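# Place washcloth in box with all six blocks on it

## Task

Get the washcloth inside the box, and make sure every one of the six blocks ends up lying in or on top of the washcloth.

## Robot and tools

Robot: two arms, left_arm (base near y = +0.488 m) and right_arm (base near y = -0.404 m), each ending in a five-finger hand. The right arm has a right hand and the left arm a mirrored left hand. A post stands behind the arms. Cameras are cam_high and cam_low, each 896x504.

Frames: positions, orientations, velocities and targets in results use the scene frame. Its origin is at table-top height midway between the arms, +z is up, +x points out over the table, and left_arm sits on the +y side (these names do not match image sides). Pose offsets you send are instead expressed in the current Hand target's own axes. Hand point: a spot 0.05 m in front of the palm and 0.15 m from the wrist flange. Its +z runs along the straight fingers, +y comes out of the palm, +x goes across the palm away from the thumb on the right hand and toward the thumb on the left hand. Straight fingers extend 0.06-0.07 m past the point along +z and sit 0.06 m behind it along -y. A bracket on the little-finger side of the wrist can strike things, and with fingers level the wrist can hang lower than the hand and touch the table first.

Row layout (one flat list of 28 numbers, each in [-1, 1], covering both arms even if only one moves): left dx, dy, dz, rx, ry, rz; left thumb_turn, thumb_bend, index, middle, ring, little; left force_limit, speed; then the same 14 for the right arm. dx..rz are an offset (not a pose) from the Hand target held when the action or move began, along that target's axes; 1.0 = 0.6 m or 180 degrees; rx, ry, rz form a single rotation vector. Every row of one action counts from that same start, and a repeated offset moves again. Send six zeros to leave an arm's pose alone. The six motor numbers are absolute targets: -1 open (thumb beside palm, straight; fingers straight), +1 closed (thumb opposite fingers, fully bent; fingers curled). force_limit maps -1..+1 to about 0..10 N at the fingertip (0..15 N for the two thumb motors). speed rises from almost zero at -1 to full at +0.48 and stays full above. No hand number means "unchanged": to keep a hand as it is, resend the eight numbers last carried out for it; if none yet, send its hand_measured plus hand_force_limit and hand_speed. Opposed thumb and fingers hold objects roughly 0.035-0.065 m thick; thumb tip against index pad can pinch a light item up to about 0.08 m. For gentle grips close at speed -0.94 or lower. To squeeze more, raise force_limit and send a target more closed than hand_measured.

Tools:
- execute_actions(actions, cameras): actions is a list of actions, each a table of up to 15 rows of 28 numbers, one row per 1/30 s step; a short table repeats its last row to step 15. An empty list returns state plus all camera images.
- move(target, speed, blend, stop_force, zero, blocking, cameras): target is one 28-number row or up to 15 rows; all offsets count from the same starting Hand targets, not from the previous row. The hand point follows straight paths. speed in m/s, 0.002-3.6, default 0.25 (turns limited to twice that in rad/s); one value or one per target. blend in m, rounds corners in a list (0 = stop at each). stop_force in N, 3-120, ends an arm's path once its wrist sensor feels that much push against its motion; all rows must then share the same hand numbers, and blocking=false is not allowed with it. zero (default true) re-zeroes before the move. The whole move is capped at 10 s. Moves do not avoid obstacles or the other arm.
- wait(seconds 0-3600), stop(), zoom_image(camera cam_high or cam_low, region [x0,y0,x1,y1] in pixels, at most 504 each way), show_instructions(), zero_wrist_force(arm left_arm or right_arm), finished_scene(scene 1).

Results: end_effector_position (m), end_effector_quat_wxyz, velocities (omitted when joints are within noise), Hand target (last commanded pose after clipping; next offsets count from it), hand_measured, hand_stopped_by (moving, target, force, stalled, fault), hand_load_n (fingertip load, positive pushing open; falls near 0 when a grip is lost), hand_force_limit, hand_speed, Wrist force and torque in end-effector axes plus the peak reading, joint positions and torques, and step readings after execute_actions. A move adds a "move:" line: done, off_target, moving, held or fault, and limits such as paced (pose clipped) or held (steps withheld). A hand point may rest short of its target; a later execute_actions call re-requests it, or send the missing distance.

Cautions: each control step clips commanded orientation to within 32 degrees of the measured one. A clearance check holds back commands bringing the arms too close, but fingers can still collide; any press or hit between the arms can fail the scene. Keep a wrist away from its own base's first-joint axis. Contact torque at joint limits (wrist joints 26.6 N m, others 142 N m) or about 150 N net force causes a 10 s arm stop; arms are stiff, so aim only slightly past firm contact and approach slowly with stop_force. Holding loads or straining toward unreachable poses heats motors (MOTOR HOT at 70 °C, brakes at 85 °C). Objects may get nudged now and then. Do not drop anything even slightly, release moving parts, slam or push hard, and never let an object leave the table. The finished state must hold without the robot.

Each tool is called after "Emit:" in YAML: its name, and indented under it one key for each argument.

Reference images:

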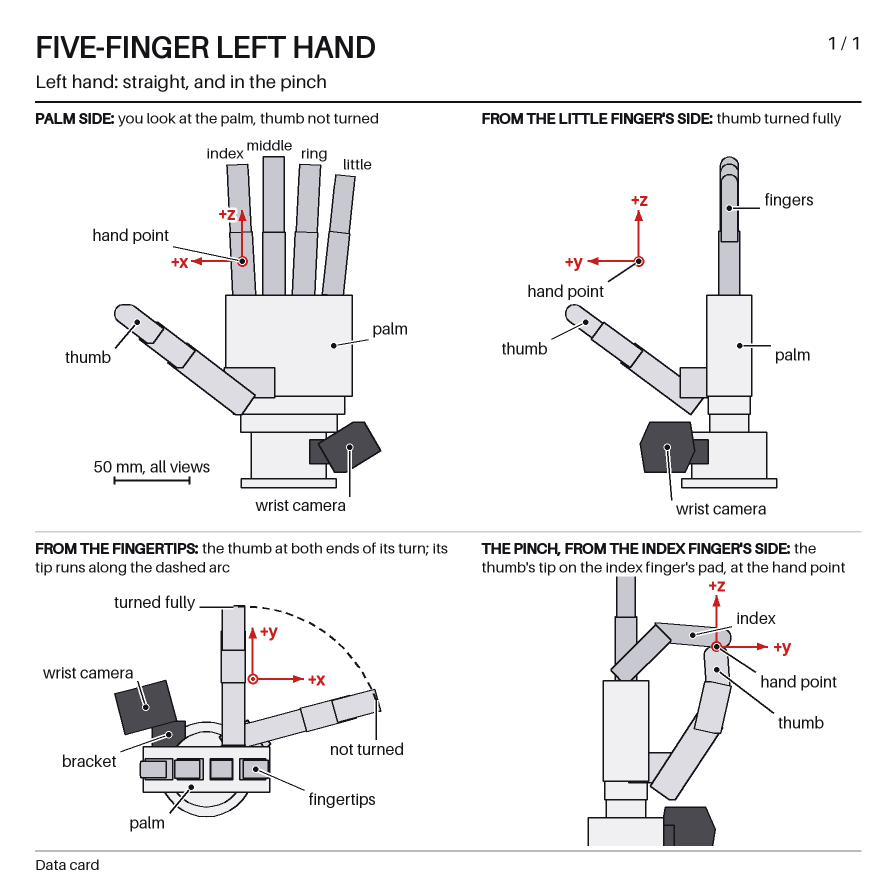

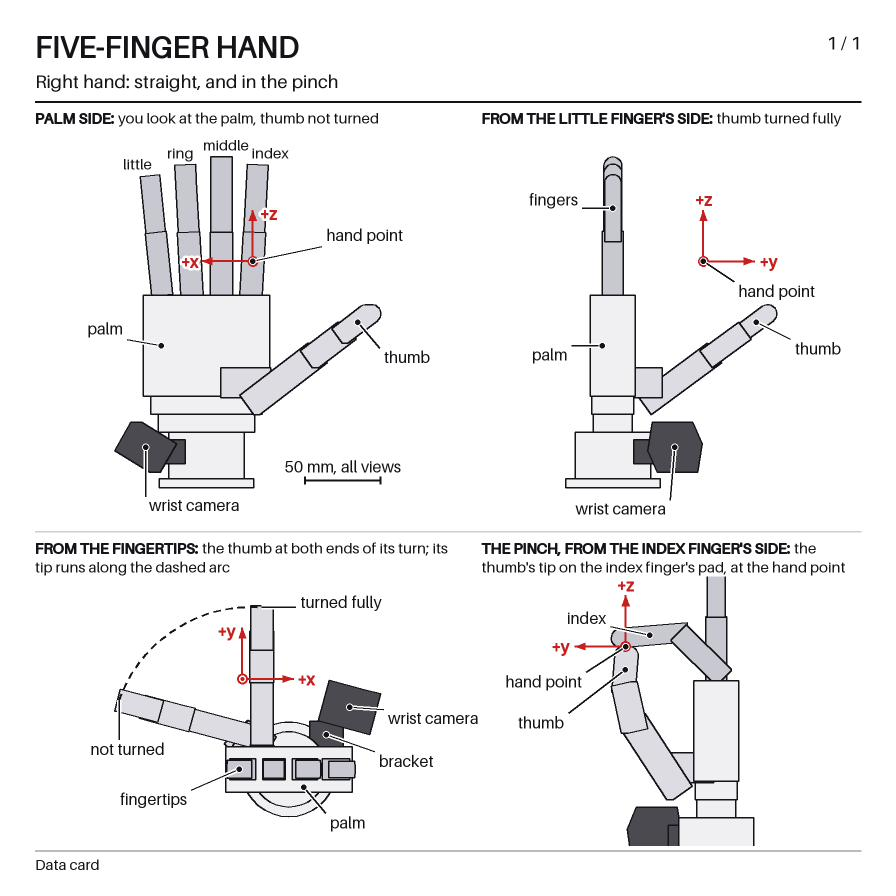

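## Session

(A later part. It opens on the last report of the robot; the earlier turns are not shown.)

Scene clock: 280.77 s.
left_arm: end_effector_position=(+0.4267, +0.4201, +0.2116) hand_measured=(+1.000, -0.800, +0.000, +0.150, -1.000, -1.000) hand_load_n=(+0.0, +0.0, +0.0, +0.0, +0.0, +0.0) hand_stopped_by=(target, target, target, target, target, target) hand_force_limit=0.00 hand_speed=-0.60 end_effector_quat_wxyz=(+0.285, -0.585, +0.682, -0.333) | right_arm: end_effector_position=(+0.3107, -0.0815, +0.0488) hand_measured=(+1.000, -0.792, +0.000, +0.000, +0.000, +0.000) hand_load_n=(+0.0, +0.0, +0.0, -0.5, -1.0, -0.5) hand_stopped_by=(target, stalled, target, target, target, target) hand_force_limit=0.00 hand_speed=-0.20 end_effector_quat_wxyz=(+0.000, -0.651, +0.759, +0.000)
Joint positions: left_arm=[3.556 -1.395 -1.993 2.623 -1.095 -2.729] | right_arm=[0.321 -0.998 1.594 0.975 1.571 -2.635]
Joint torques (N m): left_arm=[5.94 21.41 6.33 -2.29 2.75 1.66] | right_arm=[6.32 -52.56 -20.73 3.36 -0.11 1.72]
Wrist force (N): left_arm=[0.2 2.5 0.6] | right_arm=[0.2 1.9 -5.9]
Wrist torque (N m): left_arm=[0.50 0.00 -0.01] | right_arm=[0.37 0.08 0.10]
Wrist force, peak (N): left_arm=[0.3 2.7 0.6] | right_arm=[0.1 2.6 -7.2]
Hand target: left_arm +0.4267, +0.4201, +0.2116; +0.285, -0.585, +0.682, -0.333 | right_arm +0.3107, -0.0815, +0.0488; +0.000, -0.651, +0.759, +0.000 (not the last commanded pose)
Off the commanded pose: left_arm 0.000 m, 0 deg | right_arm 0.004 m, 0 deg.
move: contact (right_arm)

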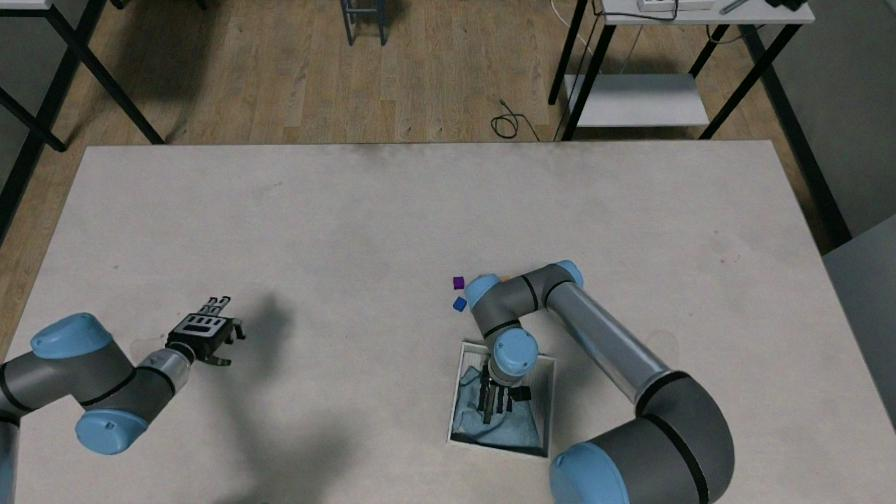

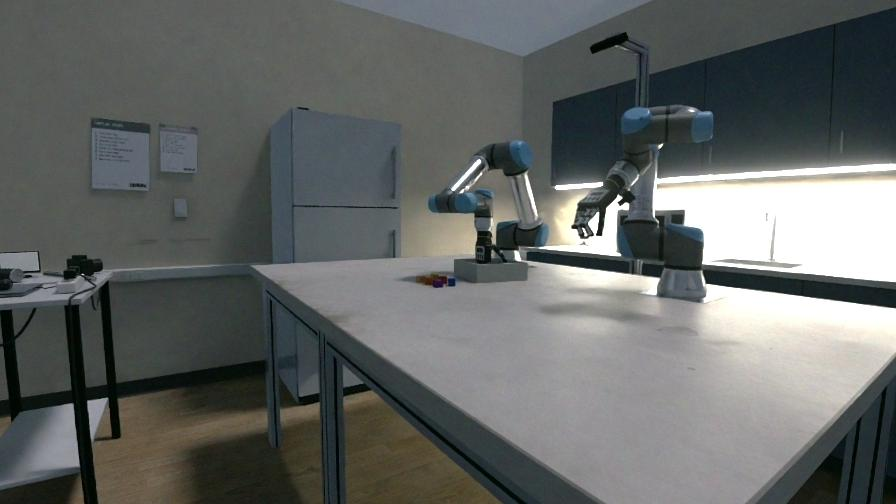

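Emit:
move:
  target:
    - [0,0,0,0,0,0,1,-0.8,0,0.15,-1,-1,0,-0.6,0,0,-0.05,0,0,0,1,-0.8,0,0,0,0,0,-0.2]
    - [0,0,0,0,0,0,1,-0.8,0,0.15,-1,-1,0,-0.6,0.0583,0,-0.05,0,0,0,1,-0.8,0,0,0,0,0,-0.2]
  speed: 0.1
  blend: [0.01,0]

Emit:
move:
  target: [0,0,0,0,0,0,1,-0.8,0,0.15,-1,-1,0,-0.6,0,0,0.06,0,0,0,1,-0.8,0,0,0,0,0,-0.2]
  speed: 0.015
  stop_force: 6

Emit:
move:
  target:
    - [0,0,0,0,0,0,1,-0.8,0,0.15,-1,-1,0,-0.6,0,0,-0.05,0,0,0,1,-0.8,0,0,0,0,0,-0.2]
    - [0,0,0,0,0,0,1,-0.8,0,0.15,-1,-1,0,-0.6,-0.075,0.058,-0.05,0,0,0,1,-0.8,0,0,0,0,0,-0.2]
  speed: 0.1
  blend: [0.01,0]

Emit:
move:
  target: [0,0,0,0,0,0,1,-0.8,0,0.15,-1,-1,0,-0.6,0,0,0.06,0,0,0,1,-0.8,0,0,0,0,0,-0.2]
  speed: 0.015
  stop_force: 6

Emit:
move:
  target:
    - [0,0,0,0,0,0,1,-0.8,0,0.15,-1,-1,0,-0.6,0,0,-0.15,0,0,0,1,-0.8,0,0,0,0,0,-0.2]
    - [0,0,0,0,0,0,1,-0.8,0,0.15,-1,-1,0,-0.6,0.35,0,-0.15,0,0,0,1,-0.8,0,0,0,0,0,-0.2]
  speed: 0.25
  blend: [0.01,0]
  cameras: ["all"]

Emit:
zoom_image:
  camera: "cam_high"
  region: [445, 335, 555, 460]

Emit:
zoom_image:
  camera: "cam_low"
  region: [430, 220, 550, 295]

Scene clock: 283.73 s.
left_arm: end_effector_position=(+0.4267, +0.4201, +0.2116) hand_measured=(+1.000, -0.800, +0.000, +0.150, -1.000, -1.000) hand_load_n=(+0.0, +0.0, +0.0, +0.0, +0.0, +0.0) hand_stopped_by=(target, target, target, target, target, target) hand_force_limit=0.00 hand_speed=-0.60 end_effector_quat_wxyz=(+0.285, -0.585, +0.682, -0.333) | right_arm: end_effector_position=(+0.3054, -0.1160, +0.0788) hand_measured=(+1.000, -0.792, +0.000, +0.000, +0.000, +0.000) hand_load_n=(+0.0, +0.0, +0.0, +0.0, +0.0, +0.0) hand_stopped_by=(target, stalled, target, target, target, target) hand_force_limit=0.00 hand_speed=-0.20 end_effector_quat_wxyz=(+0.000, -0.651, +0.759, +0.000)
Joint positions: left_arm=[3.556 -1.395 -1.993 2.623 -1.095 -2.729] | right_arm=[0.251 -1.087 1.649 1.009 1.571 -2.705]
Joint torques (N m): left_arm=[5.44 21.18 6.9 -2.38 2.71 1.69] | right_arm=[-8.39 -52.31 -5.23 0.7 -1.39 -1.83]
Wrist force (N): left_arm=[0.1 2.5 0.4] | right_arm=[0.3 -0.7 0.1]
Wrist torque (N m): left_arm=[0.52 0.01 -0.03] | right_arm=[-0.03 -0.10 0.11]
Wrist force, peak (N): left_arm=[0.3 2.8 0.5] | right_arm=[0.3 2.0 -6.2]
Hand target: left_arm +0.4267, +0.4201, +0.2116; +0.285, -0.585, +0.682, -0.333 | right_arm +0.3054, -0.1160, +0.0788; +0.000, -0.651, +0.759, +0.000
Off the commanded pose: left_arm 0.000 m, 0 deg | right_arm 0.000 m, 0 deg.
move: done

Scene clock: 287.00 s.
left_arm: end_effector_position=(+0.4267, +0.4201, +0.2116) hand_measured=(+1.000, -0.800, +0.000, +0.150, -1.000, -1.000) hand_load_n=(+0.0, +0.0, +0.0, +0.0, +0.0, +0.0) hand_stopped_by=(target, target, target, target, target, target) hand_force_limit=0.00 hand_speed=-0.60 end_effector_quat_wxyz=(+0.285, -0.585, +0.682, -0.333) | right_arm: end_effector_position=(+0.3054, -0.1160, +0.0468) hand_measured=(+1.000, -0.792, +0.000, +0.000, +0.000, +0.000) hand_load_n=(+0.0, +0.0, -1.0, -0.5, -0.5, +0.0) hand_stopped_by=(target, stalled, target, target, target, target) hand_force_limit=0.00 hand_speed=-0.20 end_effector_quat_wxyz=(+0.000, -0.651, +0.759, +0.000)
Joint positions: left_arm=[3.556 -1.395 -1.993 2.623 -1.095 -2.729] | right_arm=[0.25 -1.044 1.678 0.937 1.571 -2.705]
Joint torques (N m): left_arm=[5.39 21.25 6.67 -2.33 2.58 1.59] | right_arm=[-6.81 -50.61 -20.09 3.38 -0.65 -1.33]
Wrist force (N): left_arm=[0.1 2.4 0.5] | right_arm=[-0.1 1.7 -5.6]
Wrist torque (N m): left_arm=[0.50 0.02 -0.03] | right_arm=[0.36 0.01 0.14]
Wrist force, peak (N): left_arm=[0.0 2.8 0.5] | right_arm=[0.1 1.9 -7.3]
Hand target: left_arm +0.4267, +0.4201, +0.2116; +0.285, -0.585, +0.682, -0.333 | right_arm +0.3054, -0.1160, +0.0468; +0.000, -0.651, +0.759, +0.000 (not the last commanded pose)
Off the commanded pose: left_arm 0.000 m, 0 deg | right_arm 0.004 m, 0 deg.
move: contact (right_arm)

Scene clock: 288.37 s.
left_arm: end_effector_position=(+0.4267, +0.4201, +0.2116) hand_measured=(+1.000, -0.800, +0.000, +0.150, -1.000, -1.000) hand_load_n=(+0.0, +0.0, +0.0, +0.0, +0.0, +0.0) hand_stopped_by=(target, target, target, target, target, target) hand_force_limit=0.00 hand_speed=-0.60 end_effector_quat_wxyz=(+0.285, -0.585, +0.682, -0.333) | right_arm: end_effector_position=(+0.2779, -0.0663, +0.0768) hand_measured=(+1.000, -0.792, +0.000, +0.000, +0.000, +0.000) hand_load_n=(+0.0, +0.0, +0.0, +0.0, +0.0, +0.0) hand_stopped_by=(target, stalled, target, target, target, target) hand_force_limit=0.00 hand_speed=-0.20 end_effector_quat_wxyz=(+0.000, -0.651, +0.759, +0.000)
Joint positions: left_arm=[3.556 -1.395 -1.993 2.623 -1.095 -2.729] | right_arm=[0.38 -1.068 1.624 1.014 1.571 -2.576]
Joint torques (N m): left_arm=[5.4 21.18 6.23 -2.23 2.71 1.71] | right_arm=[8.33 -25.84 -22.02 4.39 1.8 1.71]
Wrist force (N): left_arm=[0.0 2.5 0.5] | right_arm=[0.3 -0.8 0.2]
Wrist torque (N m): left_arm=[0.51 0.02 -0.03] | right_arm=[-0.06 -0.13 0.00]
Wrist force, peak (N): left_arm=[0.1 2.7 0.7] | right_arm=[0.0 1.9 -5.8]
Hand target: left_arm +0.4267, +0.4201, +0.2116; +0.285, -0.585, +0.682, -0.333 | right_arm +0.2778, -0.0663, +0.0768; +0.000, -0.651, +0.759, +0.000
Off the commanded pose: left_arm 0.000 m, 0 deg | right_arm 0.000 m, 0 deg.
move: done

Scene clock: 291.60 s.
left_arm: end_effector_position=(+0.4267, +0.4201, +0.2116) hand_measured=(+1.000, -0.800, +0.000, +0.150, -1.000, -1.000) hand_load_n=(+0.0, +0.0, +0.0, +0.0, -0.5, +0.0) hand_stopped_by=(target, target, target, target, target, target) hand_force_limit=0.00 hand_speed=-0.60 end_effector_quat_wxyz=(+0.285, -0.585, +0.682, -0.333) | right_arm: end_effector_position=(+0.2778, -0.0663, +0.0408) hand_measured=(+1.000, -0.792, +0.000, +0.000, +0.000, +0.000) hand_load_n=(+0.0, +0.0, +0.0, +0.0, +0.0, +0.0) hand_stopped_by=(target, stalled, target, target, target, target) hand_force_limit=0.00 hand_speed=-0.20 end_effector_quat_wxyz=(+0.000, -0.651, +0.759, +0.000)
Joint positions: left_arm=[3.556 -1.395 -1.993 2.623 -1.095 -2.729] | right_arm=[0.38 -1.02 1.656 0.935 1.571 -2.576]
Joint torques (N m): left_arm=[4.95 21.14 6.89 -2.22 2.62 1.66] | right_arm=[7.8 -26.41 -3.58 0.52 1.44 1.72]
Wrist force (N): left_arm=[0.2 2.6 0.4] | right_arm=[0.6 -0.7 -0.3]
Wrist torque (N m): left_arm=[0.53 -0.01 -0.02] | right_arm=[-0.01 -0.16 0.03]
Wrist force, peak (N): left_arm=[0.0 2.8 0.4] | right_arm=[0.5 -1.0 0.1]
Hand target: left_arm +0.4267, +0.4201, +0.2116; +0.285, -0.585, +0.682, -0.333 | right_arm +0.2778, -0.0663, +0.0408; +0.000, -0.651, +0.759, +0.000
Off the commanded pose: left_arm 0.000 m, 0 deg | right_arm 0.000 m, 0 deg.
move: done

Scene clock: 293.53 s.
left_arm: end_effector_position=(+0.4267, +0.4201, +0.2116) hand_measured=(+1.000, -0.800, +0.000, +0.150, -1.000, -1.000) hand_load_n=(+0.0, +0.0, +0.0, +0.0, +0.0, +0.0) hand_stopped_by=(target, target, target, target, target, target) hand_force_limit=0.00 hand_speed=-0.60 end_effector_quat_wxyz=(+0.285, -0.585, +0.682, -0.333) | right_arm: end_effector_position=(+0.2458, -0.2738, +0.1308) hand_measured=(+1.000, -0.792, +0.000, +0.000, +0.000, +0.000) hand_load_n=(+0.0, +0.0, +0.0, +0.0, +0.0, +0.0) hand_stopped_by=(target, stalled, target, target, target, target) hand_force_limit=0.00 hand_speed=-0.20 end_effector_quat_wxyz=(+0.000, -0.651, +0.759, +0.000)
Joint positions: left_arm=[3.556 -1.395 -1.993 2.623 -1.095 -2.729] | right_arm=[-0.172 -1.421 1.96 1.032 1.571 -3.128]
Joint torques (N m): left_arm=[4.96 21.23 6.87 -2.2 2.68 1.66] | right_arm=[-8.5 -37.51 -5.13 0.62 -1.35 -1.76]
Wrist force (N): left_arm=[0.0 2.3 0.5] | right_arm=[0.1 -0.6 0.3]
Wrist torque (N m): left_arm=[0.49 0.03 -0.03] | right_arm=[-0.01 -0.05 0.07]
Wrist force, peak (N): left_arm=[-0.2 2.8 0.7] | right_arm=[1.5 -0.7 0.2]
Hand target: left_arm +0.4267, +0.4201, +0.2116; +0.285, -0.585, +0.682, -0.333 | right_arm +0.2458, -0.2738, +0.1308; +0.000, -0.651, +0.759, +0.000
Off the commanded pose: left_arm 0.000 m, 0 deg | right_arm 0.000 m, 0 deg.
move: done

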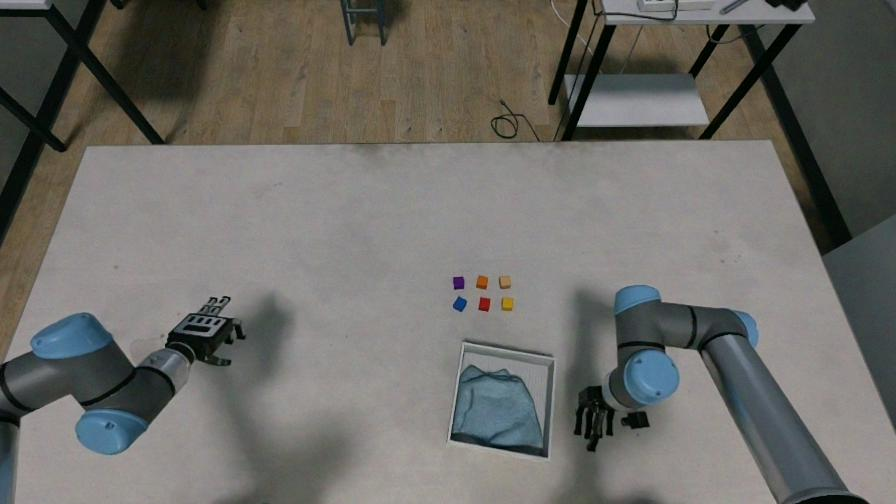

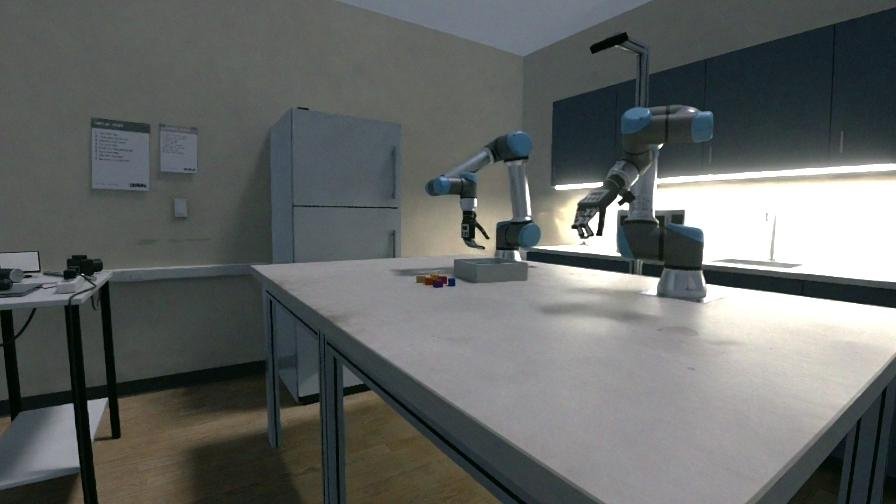

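Scaled by 4.032 from the camera's image (finer frame: 1280x720).

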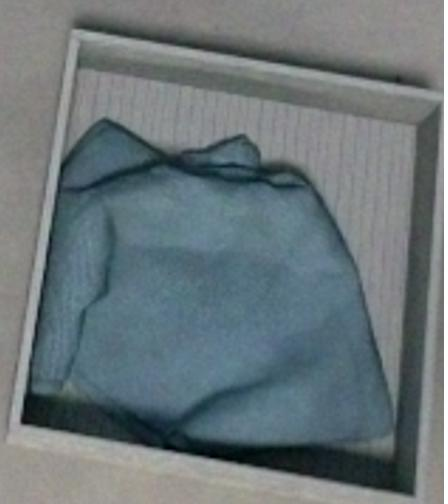

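Scaled by 4.200 from the camera's image (finer frame: 1280x720).

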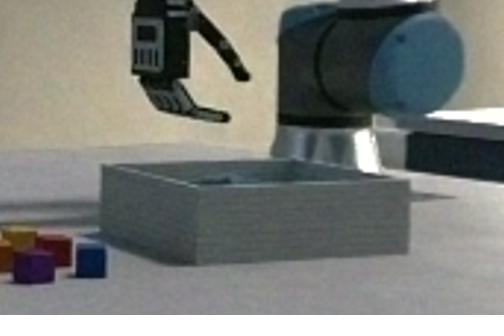

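Emit:
move:
  target:
    - [0,0,0,0,0,0,1,-0.8,0,0.15,-1,-1,0,-0.6,0.0042,-0.2607,-0.0653,0.16667,0,0,1,-0.54,-0.14,-0.6,1,1,-0.4,-0.4]
    - [0,0,0,0,0,0,1,-0.8,0,0.15,-1,-1,0,-0.6,-0.2955,-0.607,0.068,0.33333,0,0,1,-0.54,-0.14,-0.6,1,1,-0.4,-0.4]
    - [0,0,0,0,0,0,1,-0.8,0,0.15,-1,-1,0,-0.6,-0.2955,-0.607,0.1768,0.33333,0,0,1,-0.54,-0.14,-0.6,1,1,-0.4,-0.4]
    - [0,0,0,0,0,0,1,-0.8,0,0.15,-1,-1,0,-0.6,-0.2955,-0.607,0.1768,0.33333,0,0,1,-0.2,0.24,-0.6,1,1,-0.4,-0.88]
    - [0,0,0,0,0,0,1,-0.8,0,0.15,-1,-1,0,-0.6,-0.2955,-0.607,0.0013,0.33333,0,0,1,-0.2,0.24,-0.6,1,1,-0.4,-0.88]
    - [0,0,0,0,0,0,1,-0.8,0,0.15,-1,-1,0,-0.6,-0.2423,-0.1222,-0.032,0.33333,0,0,1,-0.2,0.24,-0.6,1,1,-0.4,-0.88]
  speed: [0.35, 0.35, 0.1, 0.1, 0.15, 0.35]
  blend: [0.03, 0, 0, 0, 0.02, 0]
  cameras: ["all"]

Emit:
zoom_image:
  camera: "cam_low"
  region: [410, 190, 560, 300]

Scene clock: 313.10 s.
left_arm: end_effector_position=(+0.4267, +0.4201, +0.2116) hand_measured=(+1.000, -0.800, +0.000, +0.150, -1.000, -1.000) hand_load_n=(+0.0, +0.0, +0.0, +0.0, +0.0, +0.0) hand_stopped_by=(target, target, target, target, target, target) hand_force_limit=0.00 hand_speed=-0.60 end_effector_quat_wxyz=(+0.285, -0.585, +0.682, -0.333) | right_arm: end_effector_position=(+0.3405, -0.1413, +0.1500) hand_measured=(+1.000, -0.428, +0.070, -0.600, +1.000, +1.000) hand_load_n=(-0.5, +4.5, +4.0, +0.0, +0.0, +0.0) hand_stopped_by=(target, force, force, target, target, target) hand_force_limit=-0.40 hand_speed=-0.88 end_effector_quat_wxyz=(+0.326, -0.564, +0.657, -0.380)
Joint positions: left_arm=[3.556 -1.395 -1.993 2.623 -1.095 -2.729] | right_arm=[0.523 -1.592 2.069 0.173 2.17 -2.736]
Joint torques (N m): left_arm=[4.33 21.09 6.78 -2.32 2.57 1.54] | right_arm=[6.89 -32.68 -8.45 2.37 2.33 1.9]
Wrist force (N): left_arm=[0.2 2.7 0.7] | right_arm=[1.0 2.0 -1.7]
Wrist torque (N m): left_arm=[0.54 0.00 -0.03] | right_arm=[0.37 -0.12 0.19]
Wrist force, peak (N): left_arm=[0.2 2.9 0.7] | right_arm=[1.1 2.8 -3.1]
Hand target: left_arm +0.4267, +0.4201, +0.2116; +0.285, -0.585, +0.682, -0.333 | right_arm +0.3404, -0.1413, +0.1500; +0.326, -0.564, +0.657, -0.380
Off the commanded pose: left_arm 0.000 m, 0 deg | right_arm 0.000 m, 0 deg.
move: done

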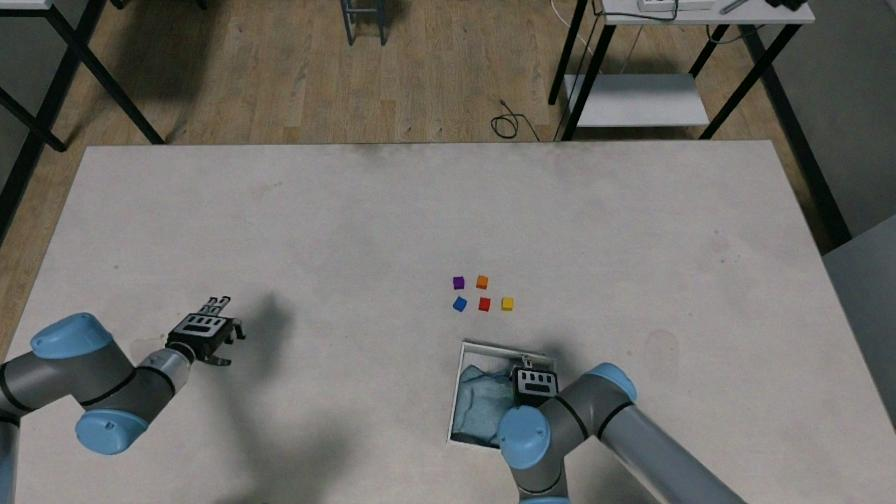

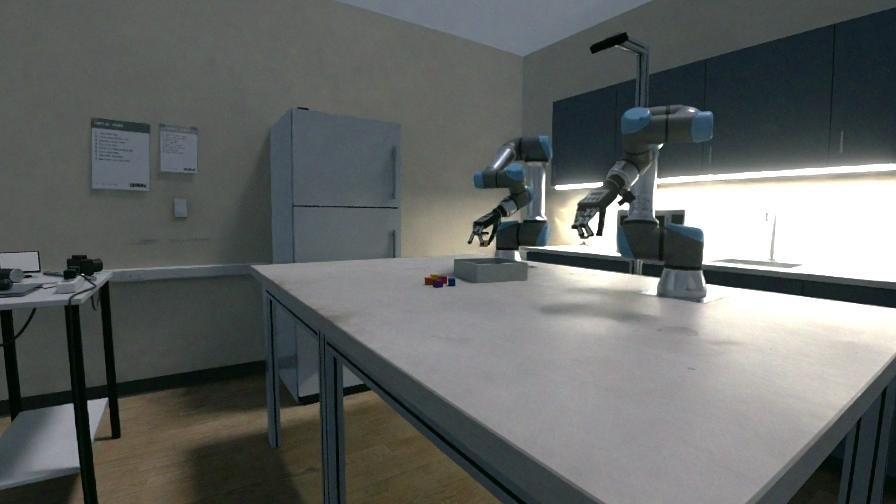

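Scaled by 3.360 from the camera's image (finer frame: 1280x720).

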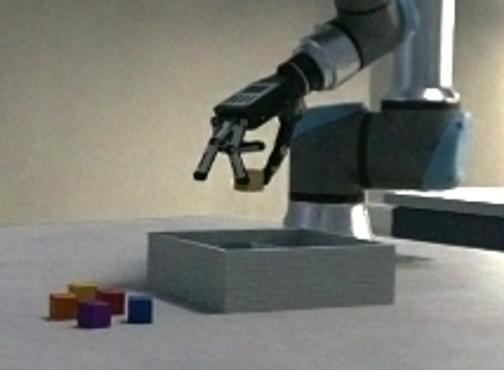

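Emit:
move:
  target: [0,0,0,0,0,0,1,-0.8,0,0.15,-1,-1,0,-0.6,0,0.1126,0.065,0,0,0,1,-0.2,0.24,-0.6,1,1,-0.4,-0.88]
  speed: 0.1

Emit:
move:
  target: [0,0,0,0,0,0,1,-0.8,0,0.15,-1,-1,0,-0.6,0,0.0433,0.025,0,0,0,1,-0.2,0.24,-0.6,1,1,-0.4,-0.88]
  speed: 0.01
  stop_force: 3
  cameras: ["all"]

Emit:
zoom_image:
  camera: "cam_low"
  region: [430, 210, 550, 295]

Scene clock: 315.03 s.
left_arm: end_effector_position=(+0.4267, +0.4201, +0.2116) hand_measured=(+1.000, -0.800, +0.000, +0.150, -1.000, -1.000) hand_load_n=(+0.0, +0.0, +0.0, +0.0, -0.5, +0.0) hand_stopped_by=(target, target, target, target, target, target) hand_force_limit=0.00 hand_speed=-0.60 end_effector_quat_wxyz=(+0.285, -0.585, +0.682, -0.333) | right_arm: end_effector_position=(+0.3404, -0.1413, +0.0721) hand_measured=(+1.000, -0.428, +0.070, -0.600, +1.000, +1.000) hand_load_n=(-0.5, +4.5, +4.0, +0.0, +0.0, +0.0) hand_stopped_by=(target, force, force, target, target, target) hand_force_limit=-0.40 hand_speed=-0.88 end_effector_quat_wxyz=(+0.326, -0.564, +0.657, -0.380)
Joint positions: left_arm=[3.556 -1.395 -1.993 2.623 -1.095 -2.729] | right_arm=[0.523 -1.471 2.182 -0.061 2.17 -2.736]
Joint torques (N m): left_arm=[4.44 21.28 6.61 -2.29 2.46 1.55] | right_arm=[1.58 -8.48 -5.13 -1.41 0.54 -1.8]
Wrist force (N): left_arm=[0.3 2.2 0.3] | right_arm=[1.0 1.8 -1.8]
Wrist torque (N m): left_arm=[0.49 -0.02 -0.01] | right_arm=[0.35 -0.11 0.28]
Wrist force, peak (N): left_arm=[0.1 2.7 0.6] | right_arm=[1.2 2.4 -1.6]
Hand target: left_arm +0.4267, +0.4201, +0.2116; +0.285, -0.585, +0.682, -0.333 | right_arm +0.3404, -0.1413, +0.0720; +0.326, -0.564, +0.657, -0.380
Off the commanded pose: left_arm 0.000 m, 0 deg | right_arm 0.000 m, 0 deg.
move: done

Scene clock: 318.20 s.
left_arm: end_effector_position=(+0.4267, +0.4201, +0.2116) hand_measured=(+1.000, -0.800, +0.000, +0.150, -1.000, -1.000) hand_load_n=(+0.0, +0.0, +0.0, +0.0, +0.0, +0.0) hand_stopped_by=(target, target, target, target, target, target) hand_force_limit=0.00 hand_speed=-0.60 end_effector_quat_wxyz=(+0.285, -0.585, +0.682, -0.333) | right_arm: end_effector_position=(+0.3404, -0.1413, +0.0518) hand_measured=(+1.000, -0.428, +0.070, -0.600, +1.000, +1.000) hand_load_n=(-0.5, +5.0, +3.5, +0.0, +0.0, +0.0) hand_stopped_by=(target, force, force, target, target, target) hand_force_limit=-0.40 hand_speed=-0.88 end_effector_quat_wxyz=(+0.326, -0.564, +0.657, -0.380)
Joint positions: left_arm=[3.556 -1.395 -1.993 2.623 -1.095 -2.729] | right_arm=[0.523 -1.431 2.206 -0.124 2.17 -2.736]
Joint torques (N m): left_arm=[3.99 21.33 7.25 -2.2 2.46 1.53] | right_arm=[-6.47 -34.83 -20.33 2.54 0.19 0.71]
Wrist force (N): left_arm=[0.0 2.5 0.6] | right_arm=[1.3 -0.7 -3.0]
Wrist torque (N m): left_arm=[0.50 0.02 -0.03] | right_arm=[0.23 -0.15 0.27]
Wrist force, peak (N): left_arm=[0.2 2.9 0.4] | right_arm=[1.4 -0.8 -3.3]
Hand target: left_arm +0.4267, +0.4201, +0.2116; +0.285, -0.585, +0.682, -0.333 | right_arm +0.3404, -0.1413, +0.0518; +0.326, -0.564, +0.657, -0.380 (not the last commanded pose)
Off the commanded pose: left_arm 0.000 m, 0 deg | right_arm 0.010 m, 0 deg.
move: contact (right_arm)

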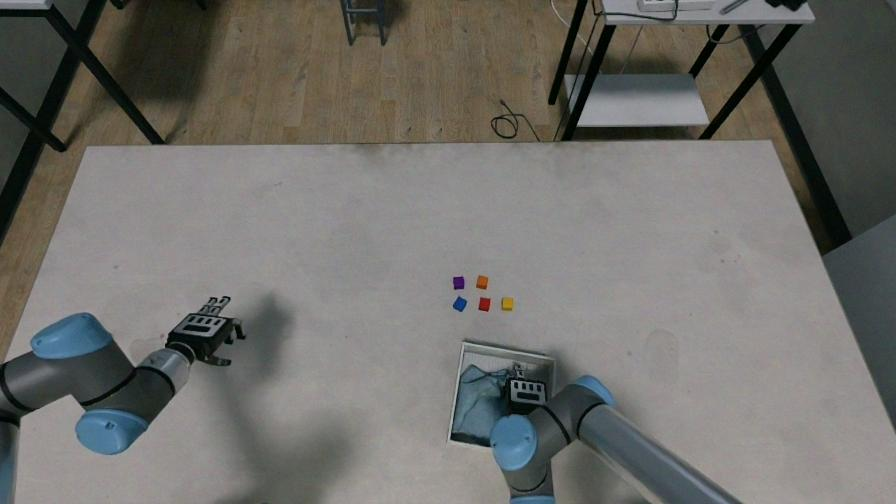

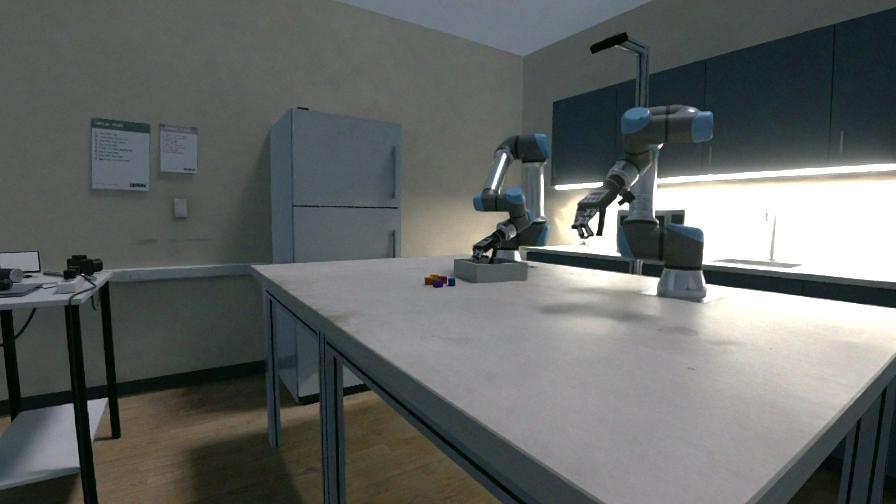

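Scaled by 4.200 from the camera's image (finer frame: 1280x720).

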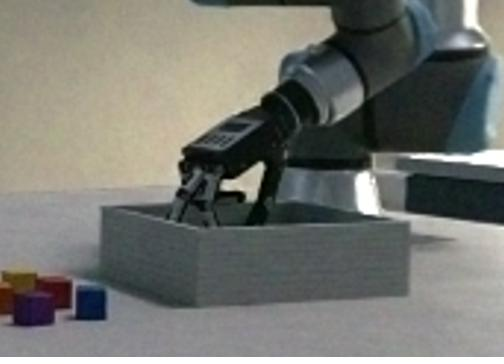

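Emit:
move:
  target:
    - [0,0,0,0,0,0,1,-0.8,0,0.15,-1,-1,0,-0.6,0,0,0,0,0,0,1,-0.54,-0.14,-0.6,1,1,-0.4,-0.6]
    - [0,0,0,0,0,0,1,-0.8,0,0.15,-1,-1,0,-0.6,0,-0.1414,-0.0817,0,0,0,1,-0.54,-0.14,-0.6,1,1,-0.4,-0.6]
    - [0,0,0,0,0,0,1,-0.8,0,0.15,-1,-1,0,-0.6,-0.1504,-0.29,0.375,0,0,0,1,-0.54,-0.14,-0.6,1,1,-0.4,-0.6]
    - [0,0,0,0,0,0,1,-0.8,0,0.15,-1,-1,0,-0.6,-0.1504,-0.1958,0.4294,0,0,0,1,-0.54,-0.14,-0.6,1,1,-0.4,-0.6]
    - [0,0,0,0,0,0,1,-0.8,0,0.15,-1,-1,0,-0.6,-0.1504,-0.1958,0.4294,0,0,0,1,-0.2,0.24,-0.6,1,1,-0.4,-0.88]
    - [0,0,0,0,0,0,1,-0.8,0,0.15,-1,-1,0,-0.6,-0.1504,-0.3477,0.3417,0,0,0,1,-0.2,0.24,-0.6,1,1,-0.4,-0.88]
    - [0,0,0,0,0,0,1,-0.8,0,0.15,-1,-1,0,-0.6,-0.0668,-0.1439,-0.078,0,0,0,1,-0.2,0.24,-0.6,1,1,-0.4,-0.88]
    - [0,0,0,0,0,0,1,-0.8,0,0.15,-1,-1,0,-0.6,-0.0668,-0.0313,-0.013,0,0,0,1,-0.2,0.24,-0.6,1,1,-0.4,-0.88]
  speed: [0.1, 0.2, 0.4, 0.12, 0.12, 0.18, 0.4, 0.12]
  blend: [0, 0.02, 0, 0, 0, 0.03, 0, 0]
  blocking: false

Emit:
wait:
  seconds: 2.2
  cameras: ["cam_high"]

Emit:
zoom_image:
  camera: "cam_high"
  region: [445, 335, 555, 460]

Emit:
wait:
  seconds: 10
  cameras: ["cam_high", "cam_low"]

Scene clock: 320.53 s.
left_arm: end_effector_position=(+0.4267, +0.4201, +0.2116) hand_measured=(+1.000, -0.800, +0.000, +0.150, -1.000, -1.000) hand_load_n=(+0.5, +0.0, +0.0, +0.0, -0.5, +0.0) hand_stopped_by=(target, target, target, target, target, target) hand_force_limit=0.00 hand_speed=-0.60 end_effector_quat_wxyz=(+0.285, -0.585, +0.682, -0.333) | right_arm: end_effector_position=(+0.3404, -0.1413, +0.0518) hand_measured=(+1.000, -0.540, -0.140, -0.600, +1.000, +1.000) hand_load_n=(+0.0, +0.0, -0.5, +0.0, +0.5, +0.0) hand_stopped_by=(target, target, target, target, target, target) hand_force_limit=-0.40 hand_speed=-0.60 end_effector_quat_wxyz=(+0.326, -0.564, +0.657, -0.380)
Joint positions: left_arm=[3.556 -1.395 -1.993 2.623 -1.095 -2.729] | right_arm=[0.523 -1.431 2.206 -0.124 2.17 -2.736]
Joint torques (N m): left_arm=[4.56 20.96 7.37 -2.2 2.54 1.59] | right_arm=[-6.32 -34.64 -20.08 2 0.1 0.78]
Wrist force (N): left_arm=[0.1 2.3 0.3] | right_arm=[1.3 1.0 -2.6]
Wrist torque (N m): left_arm=[0.49 0.01 -0.03] | right_arm=[0.35 -0.17 0.29]
Wrist force, peak (N): left_arm=[0.3 2.6 0.7] | right_arm=[1.2 -0.6 -3.4]
Hand target: left_arm +0.4267, +0.4201, +0.2116; +0.285, -0.585, +0.682, -0.333 | right_arm +0.3404, -0.1413, +0.0518; +0.326, -0.564, +0.657, -0.380
Off the commanded pose: left_arm 0.000 m, 0 deg | right_arm 0.045 m, 0 deg.
move: running; path passed 1 of 8 targets

Scene clock: 322.73 s.
left_arm: end_effector_position=(+0.4267, +0.4201, +0.2116) hand_measured=(+1.000, -0.800, +0.000, +0.150, -1.000, -1.000) hand_load_n=(+0.0, +0.0, +0.0, +0.0, +0.0, -0.5) hand_stopped_by=(target, target, target, target, target, target) hand_force_limit=0.00 hand_speed=-0.60 end_effector_quat_wxyz=(+0.285, -0.585, +0.682, -0.333) | right_arm: end_effector_position=(+0.6324, -0.0953, +0.0688) hand_measured=(+1.000, -0.540, -0.140, -0.600, +1.000, +1.000) hand_load_n=(+0.0, +0.0, +0.0, +0.0, +0.0, +0.0) hand_stopped_by=(target, target, target, target, target, target) hand_force_limit=-0.40 hand_speed=-0.60 end_effector_quat_wxyz=(+0.325, -0.564, +0.658, -0.379) end_effector_velocity=(-0.001, +0.000, -0.112) end_effector_angular_velocity=(+0.001, +0.001, +0.000)
Joint positions: left_arm=[3.556 -1.395 -1.993 2.623 -1.095 -2.729] | right_arm=[0.312 -0.963 1.444 0.102 1.998 -2.876]
Joint velocities: left_arm=[within noise] | right_arm=[0.001 0.12 0.116 -0.235 0 0.001]
Joint torques (N m): left_arm=[4.32 20.71 6.86 -2.28 2.5 1.56] | right_arm=[7.98 -31.48 -6.75 -2.17 2.15 1.79]
Wrist force (N): left_arm=[0.1 2.5 0.5] | right_arm=[0.7 1.6 -1.4]
Wrist torque (N m): left_arm=[0.52 0.00 -0.03] | right_arm=[0.32 -0.08 0.16]
Wrist force, peak (N): left_arm=[0.1 2.7 0.5] | right_arm=[1.5 1.8 -3.5]
Hand target: left_arm +0.4267, +0.4201, +0.2116; +0.285, -0.585, +0.682, -0.333 | right_arm +0.6328, -0.0951, +0.0535; +0.326, -0.564, +0.657, -0.380
Off the commanded pose: left_arm 0.000 m, 0 deg | right_arm 0.283 m, 0 deg.
earlier move: running; path passed 3 of 8 targets
wait: 2.20 s; no rest

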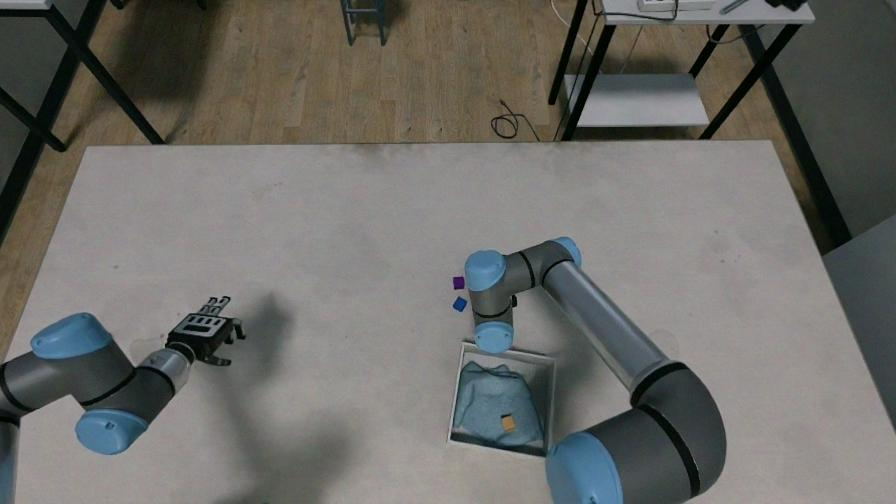

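Scaled by 4.032 from the camera's image (finer frame: 1280x720).

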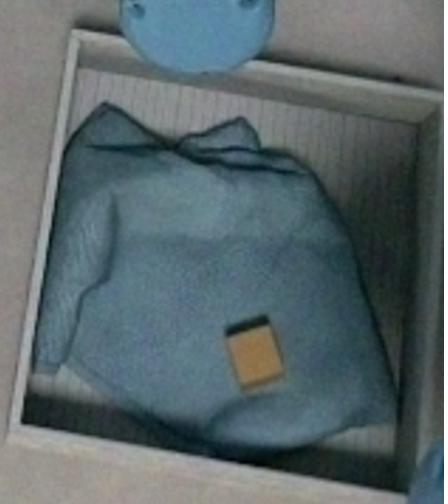

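Scene clock: 327.23 s.
left_arm: end_effector_position=(+0.4267, +0.4201, +0.2116) hand_measured=(+1.000, -0.800, +0.000, +0.150, -1.000, -1.000) hand_load_n=(+0.0, +0.0, +0.0, +0.0, +0.0, +0.0) hand_stopped_by=(target, target, target, target, target, target) hand_force_limit=0.00 hand_speed=-0.60 end_effector_quat_wxyz=(+0.285, -0.585, +0.682, -0.333) | right_arm: end_effector_position=(+0.3491, -0.1021, +0.0721) hand_measured=(+1.000, -0.428, +0.070, -0.600, +1.000, +1.000) hand_load_n=(-1.0, +5.0, +4.0, +0.0, +0.0, +0.5) hand_stopped_by=(target, force, force, target, target, target) hand_force_limit=-0.40 hand_speed=-0.88 end_effector_quat_wxyz=(+0.326, -0.564, +0.657, -0.380) end_effector_velocity=(+0.000, +0.000, -0.001) end_effector_angular_velocity=(+0.001, +0.000, +0.001)
Joint positions: left_arm=[3.556 -1.395 -1.993 2.623 -1.095 -2.729] | right_arm=[0.615 -1.372 2.071 -0.007 2.242 -2.666]
Joint velocities: left_arm=[within noise] | right_arm=[0 0.002 0.002 -0.005 -0.001 0]
Joint torques (N m): left_arm=[3.97 21.04 6.96 -2.1 2.41 1.56] | right_arm=[-6.18 -12.79 -5.24 -1.21 -0.25 -1.73]
Wrist force (N): left_arm=[0.2 2.5 0.3] | right_arm=[1.0 2.1 -1.6]
Wrist torque (N m): left_arm=[0.53 -0.02 -0.02] | right_arm=[0.41 -0.13 0.31]
Wrist force, peak (N): left_arm=[0.2 2.9 0.5] | right_arm=[1.5 3.0 -2.8]
Hand target: left_arm +0.4267, +0.4201, +0.2116; +0.285, -0.585, +0.682, -0.333 | right_arm +0.3491, -0.1021, +0.0720; +0.326, -0.564, +0.657, -0.380
Off the commanded pose: left_arm 0.000 m, 0 deg | right_arm 0.000 m, 0 deg.
earlier move: done
wait: 4.50 of 10 s (the move ended)

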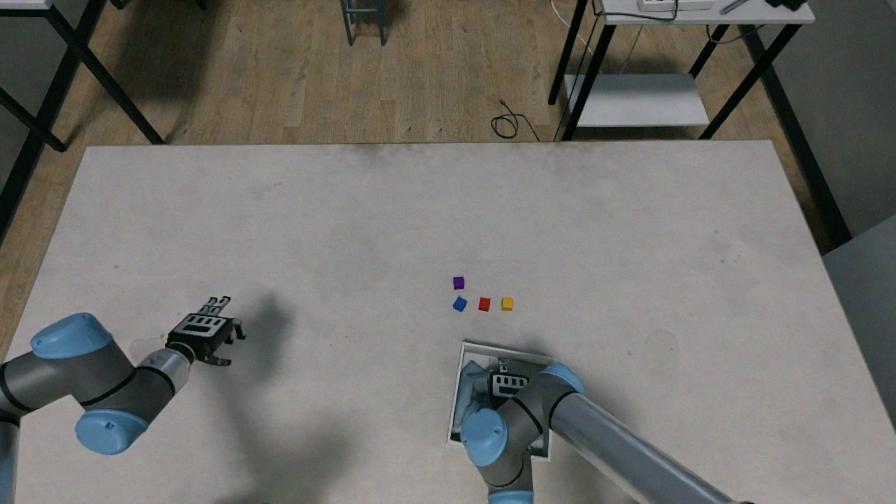

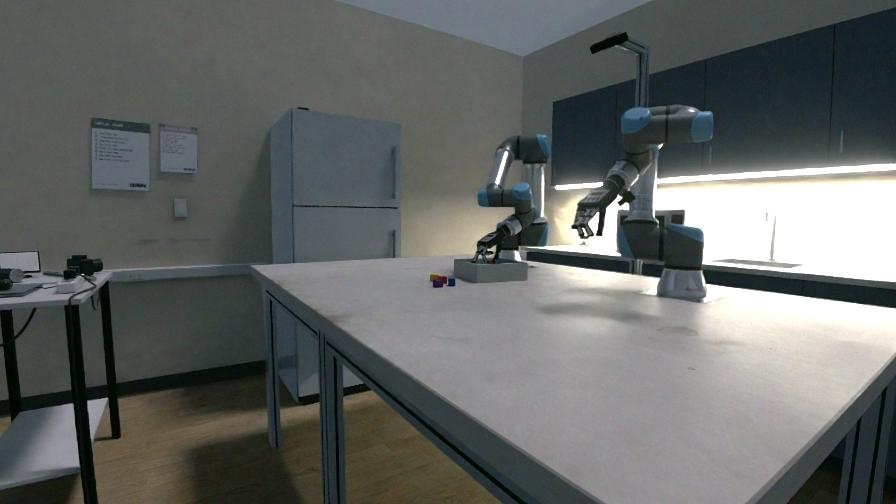

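Emit:
move:
  target:
    - [0,0,0,0,0,0,1,-0.8,0,0.15,-1,-1,0,-0.6,0,-0.0693,-0.04,0,0,0,1,-0.2,0.24,-0.6,1,1,-0.4,-0.88]
    - [0,0,0,0,0,0,1,-0.8,0,0.15,-1,-1,0,-0.6,-0.0057,-0.0269,-0.1134,0,0,0,1,-0.2,0.24,-1,1,1,-0.4,-0.5]
    - [0,0,0,0,0,0,1,-0.8,0,0.15,-1,-1,0,-0.6,-0.0057,0.0454,-0.0717,0,0,0,1,-0.2,0.24,-1,1,1,-0.4,-0.5]
  speed: [0.12, 0.12, 0.1]
  blend: [0.01, 0, 0]

Emit:
move:
  target: [0,0,0,0,0,0,1,-0.8,0,0.15,-1,-1,0,-0.6,0,0.0505,0.0292,0,0,0,1,-0.2,0.24,-1,1,1,-0.4,-0.5]
  speed: 0.01
  stop_force: 3

Scene clock: 338.03 s.
left_arm: end_effector_position=(+0.4267, +0.4201, +0.2116) hand_measured=(+1.000, -0.800, +0.000, +0.150, -1.000, -1.000) hand_load_n=(+0.0, +0.0, +0.0, +0.0, +0.0, +0.0) hand_stopped_by=(target, target, target, target, target, target) hand_force_limit=0.00 hand_speed=-0.60 end_effector_quat_wxyz=(+0.285, -0.585, +0.682, -0.333) | right_arm: end_effector_position=(+0.2994, -0.0909, +0.0700) hand_measured=(+1.000, -0.428, +0.070, -1.000, +1.000, +1.000) hand_load_n=(-1.0, +4.5, +4.0, +0.0, +0.0, +0.0) hand_stopped_by=(target, force, force, target, target, target) hand_force_limit=-0.40 hand_speed=-0.50 end_effector_quat_wxyz=(+0.326, -0.564, +0.657, -0.380)
Joint positions: left_arm=[3.556 -1.395 -1.993 2.623 -1.095 -2.729] | right_arm=[0.745 -1.374 2.098 0.045 2.339 -2.55]
Joint torques (N m): left_arm=[3.8 21.03 7.31 -2.18 2.43 1.48] | right_arm=[-6.84 -11.29 -4.4 -0.88 0.13 -1.72]
Wrist force (N): left_arm=[0.0 2.6 0.3] | right_arm=[0.7 2.0 -1.5]
Wrist torque (N m): left_arm=[0.53 0.01 -0.04] | right_arm=[0.39 -0.10 0.28]
Wrist force, peak (N): left_arm=[0.2 2.8 0.3] | right_arm=[0.6 2.6 -2.1]
Hand target: left_arm +0.4267, +0.4201, +0.2116; +0.285, -0.585, +0.682, -0.333 | right_arm +0.2994, -0.0910, +0.0699; +0.326, -0.564, +0.657, -0.380
Off the commanded pose: left_arm 0.000 m, 0 deg | right_arm 0.000 m, 0 deg.
move: done

Scene clock: 342.37 s.
left_arm: end_effector_position=(+0.4267, +0.4201, +0.2116) hand_measured=(+1.000, -0.800, +0.000, +0.150, -1.000, -1.000) hand_load_n=(+0.0, +0.0, +0.0, +0.0, -0.5, +0.0) hand_stopped_by=(target, target, target, target, target, target) hand_force_limit=0.00 hand_speed=-0.60 end_effector_quat_wxyz=(+0.285, -0.585, +0.682, -0.333) | right_arm: end_effector_position=(+0.2994, -0.0910, +0.0349) hand_measured=(+1.000, -0.428, +0.070, -1.000, +1.000, +1.000) hand_load_n=(-1.0, +5.0, +4.5, +0.0, +0.0, +0.0) hand_stopped_by=(target, force, force, target, target, target) hand_force_limit=-0.40 hand_speed=-0.50 end_effector_quat_wxyz=(+0.326, -0.564, +0.657, -0.380)
Joint positions: left_arm=[3.556 -1.395 -1.993 2.623 -1.095 -2.729] | right_arm=[0.745 -1.307 2.132 -0.057 2.339 -2.55]
Joint torques (N m): left_arm=[3.67 21.01 7.21 -2.12 2.44 1.56] | right_arm=[-7.82 -12.29 -2.58 -0.91 -0.5 -1.75]
Wrist force (N): left_arm=[0.1 2.4 0.4] | right_arm=[0.3 1.0 -2.2]
Wrist torque (N m): left_arm=[0.51 -0.01 -0.02] | right_arm=[0.35 -0.06 0.28]
Wrist force, peak (N): left_arm=[0.2 2.7 0.7] | right_arm=[0.8 2.2 -1.8]
Hand target: left_arm +0.4267, +0.4201, +0.2116; +0.285, -0.585, +0.682, -0.333 | right_arm +0.2994, -0.0910, +0.0349; +0.326, -0.564, +0.657, -0.380
Off the commanded pose: left_arm 0.000 m, 0 deg | right_arm 0.000 m, 0 deg.
move: done

Emit:
move:
  target: [0,0,0,0,0,0,1,-0.8,0,0.15,-1,-1,0,-0.6,0,0.0072,0.0042,0,0,0,1,-0.2,0.24,-1,1,1,-0.4,-0.5]
  speed: 0.006
  stop_force: 3
  zero: false
  cameras: ["all"]

Emit:
zoom_image:
  camera: "cam_low"
  region: [430, 210, 550, 295]

Emit:
zoom_image:
  camera: "cam_high"
  region: [445, 335, 555, 460]

Scene clock: 344.57 s.
left_arm: end_effector_position=(+0.4267, +0.4201, +0.2116) hand_measured=(+1.000, -0.800, +0.000, +0.150, -1.000, -1.000) hand_load_n=(+0.0, +0.0, +0.0, +0.0, -0.5, +0.0) hand_stopped_by=(target, target, target, target, target, target) hand_force_limit=0.00 hand_speed=-0.60 end_effector_quat_wxyz=(+0.285, -0.585, +0.682, -0.333) | right_arm: end_effector_position=(+0.2994, -0.0910, +0.0345) hand_measured=(+1.000, -0.428, +0.070, -1.000, +1.000, +1.000) hand_load_n=(-1.0, +4.5, +4.5, +0.0, +0.0, +0.0) hand_stopped_by=(target, force, force, target, target, target) hand_force_limit=-0.40 hand_speed=-0.50 end_effector_quat_wxyz=(+0.326, -0.564, +0.657, -0.380)
Joint positions: left_arm=[3.556 -1.395 -1.993 2.623 -1.095 -2.729] | right_arm=[0.745 -1.306 2.133 -0.059 2.339 -2.55]
Joint torques (N m): left_arm=[3.68 21.04 7.22 -2.17 2.31 1.59] | right_arm=[-5.95 -39.25 -18.62 3 -0.42 -1.72]
Wrist force (N): left_arm=[0.1 2.4 0.5] | right_arm=[0.1 -0.5 -2.9]
Wrist torque (N m): left_arm=[0.49 0.00 -0.03] | right_arm=[0.28 -0.06 0.26]
Wrist force, peak (N): left_arm=[0.0 2.8 0.5] | right_arm=[0.0 -1.8 -3.7]
Hand target: left_arm +0.4267, +0.4201, +0.2116; +0.285, -0.585, +0.682, -0.333 | right_arm +0.2994, -0.0910, +0.0345; +0.326, -0.564, +0.657, -0.380 (not the last commanded pose)
Off the commanded pose: left_arm 0.000 m, 0 deg | right_arm 0.005 m, 0 deg.
move: contact (right_arm)

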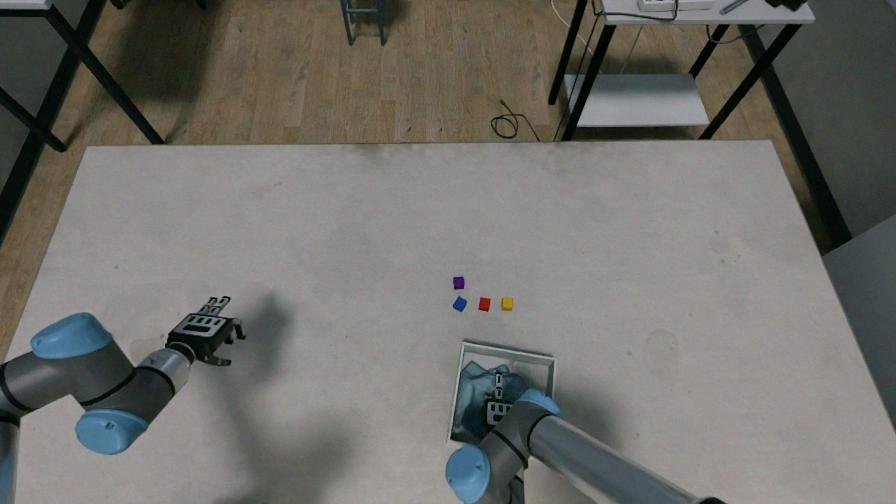

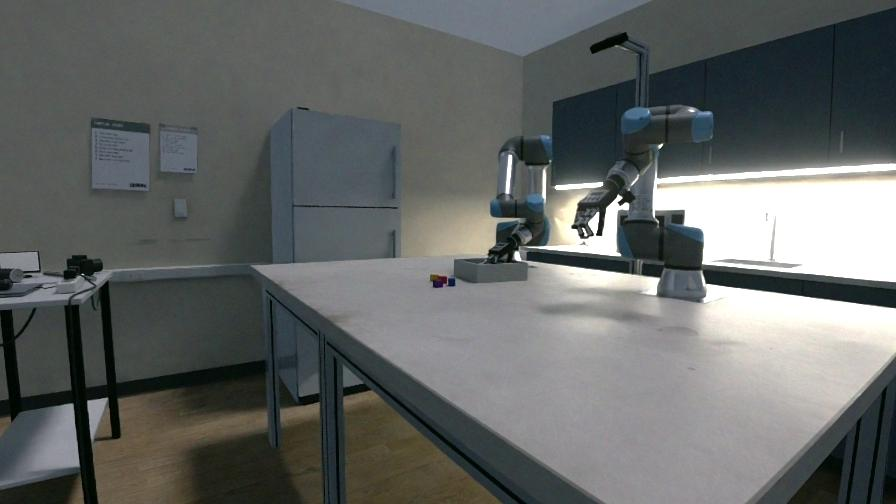

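Scaled by 4.200 from the camera's image (finer frame: 1280x720).

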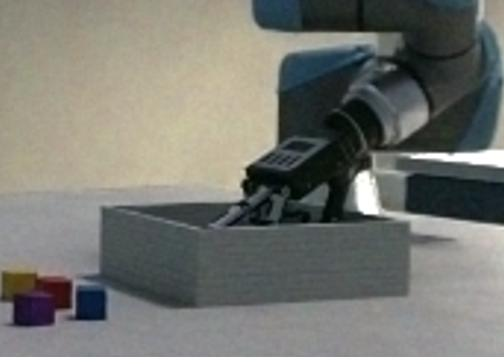

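Scaled by 4.032 from the camera's image (finer frame: 1280x720).

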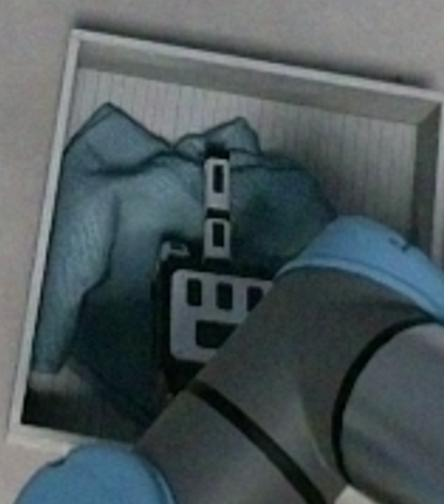

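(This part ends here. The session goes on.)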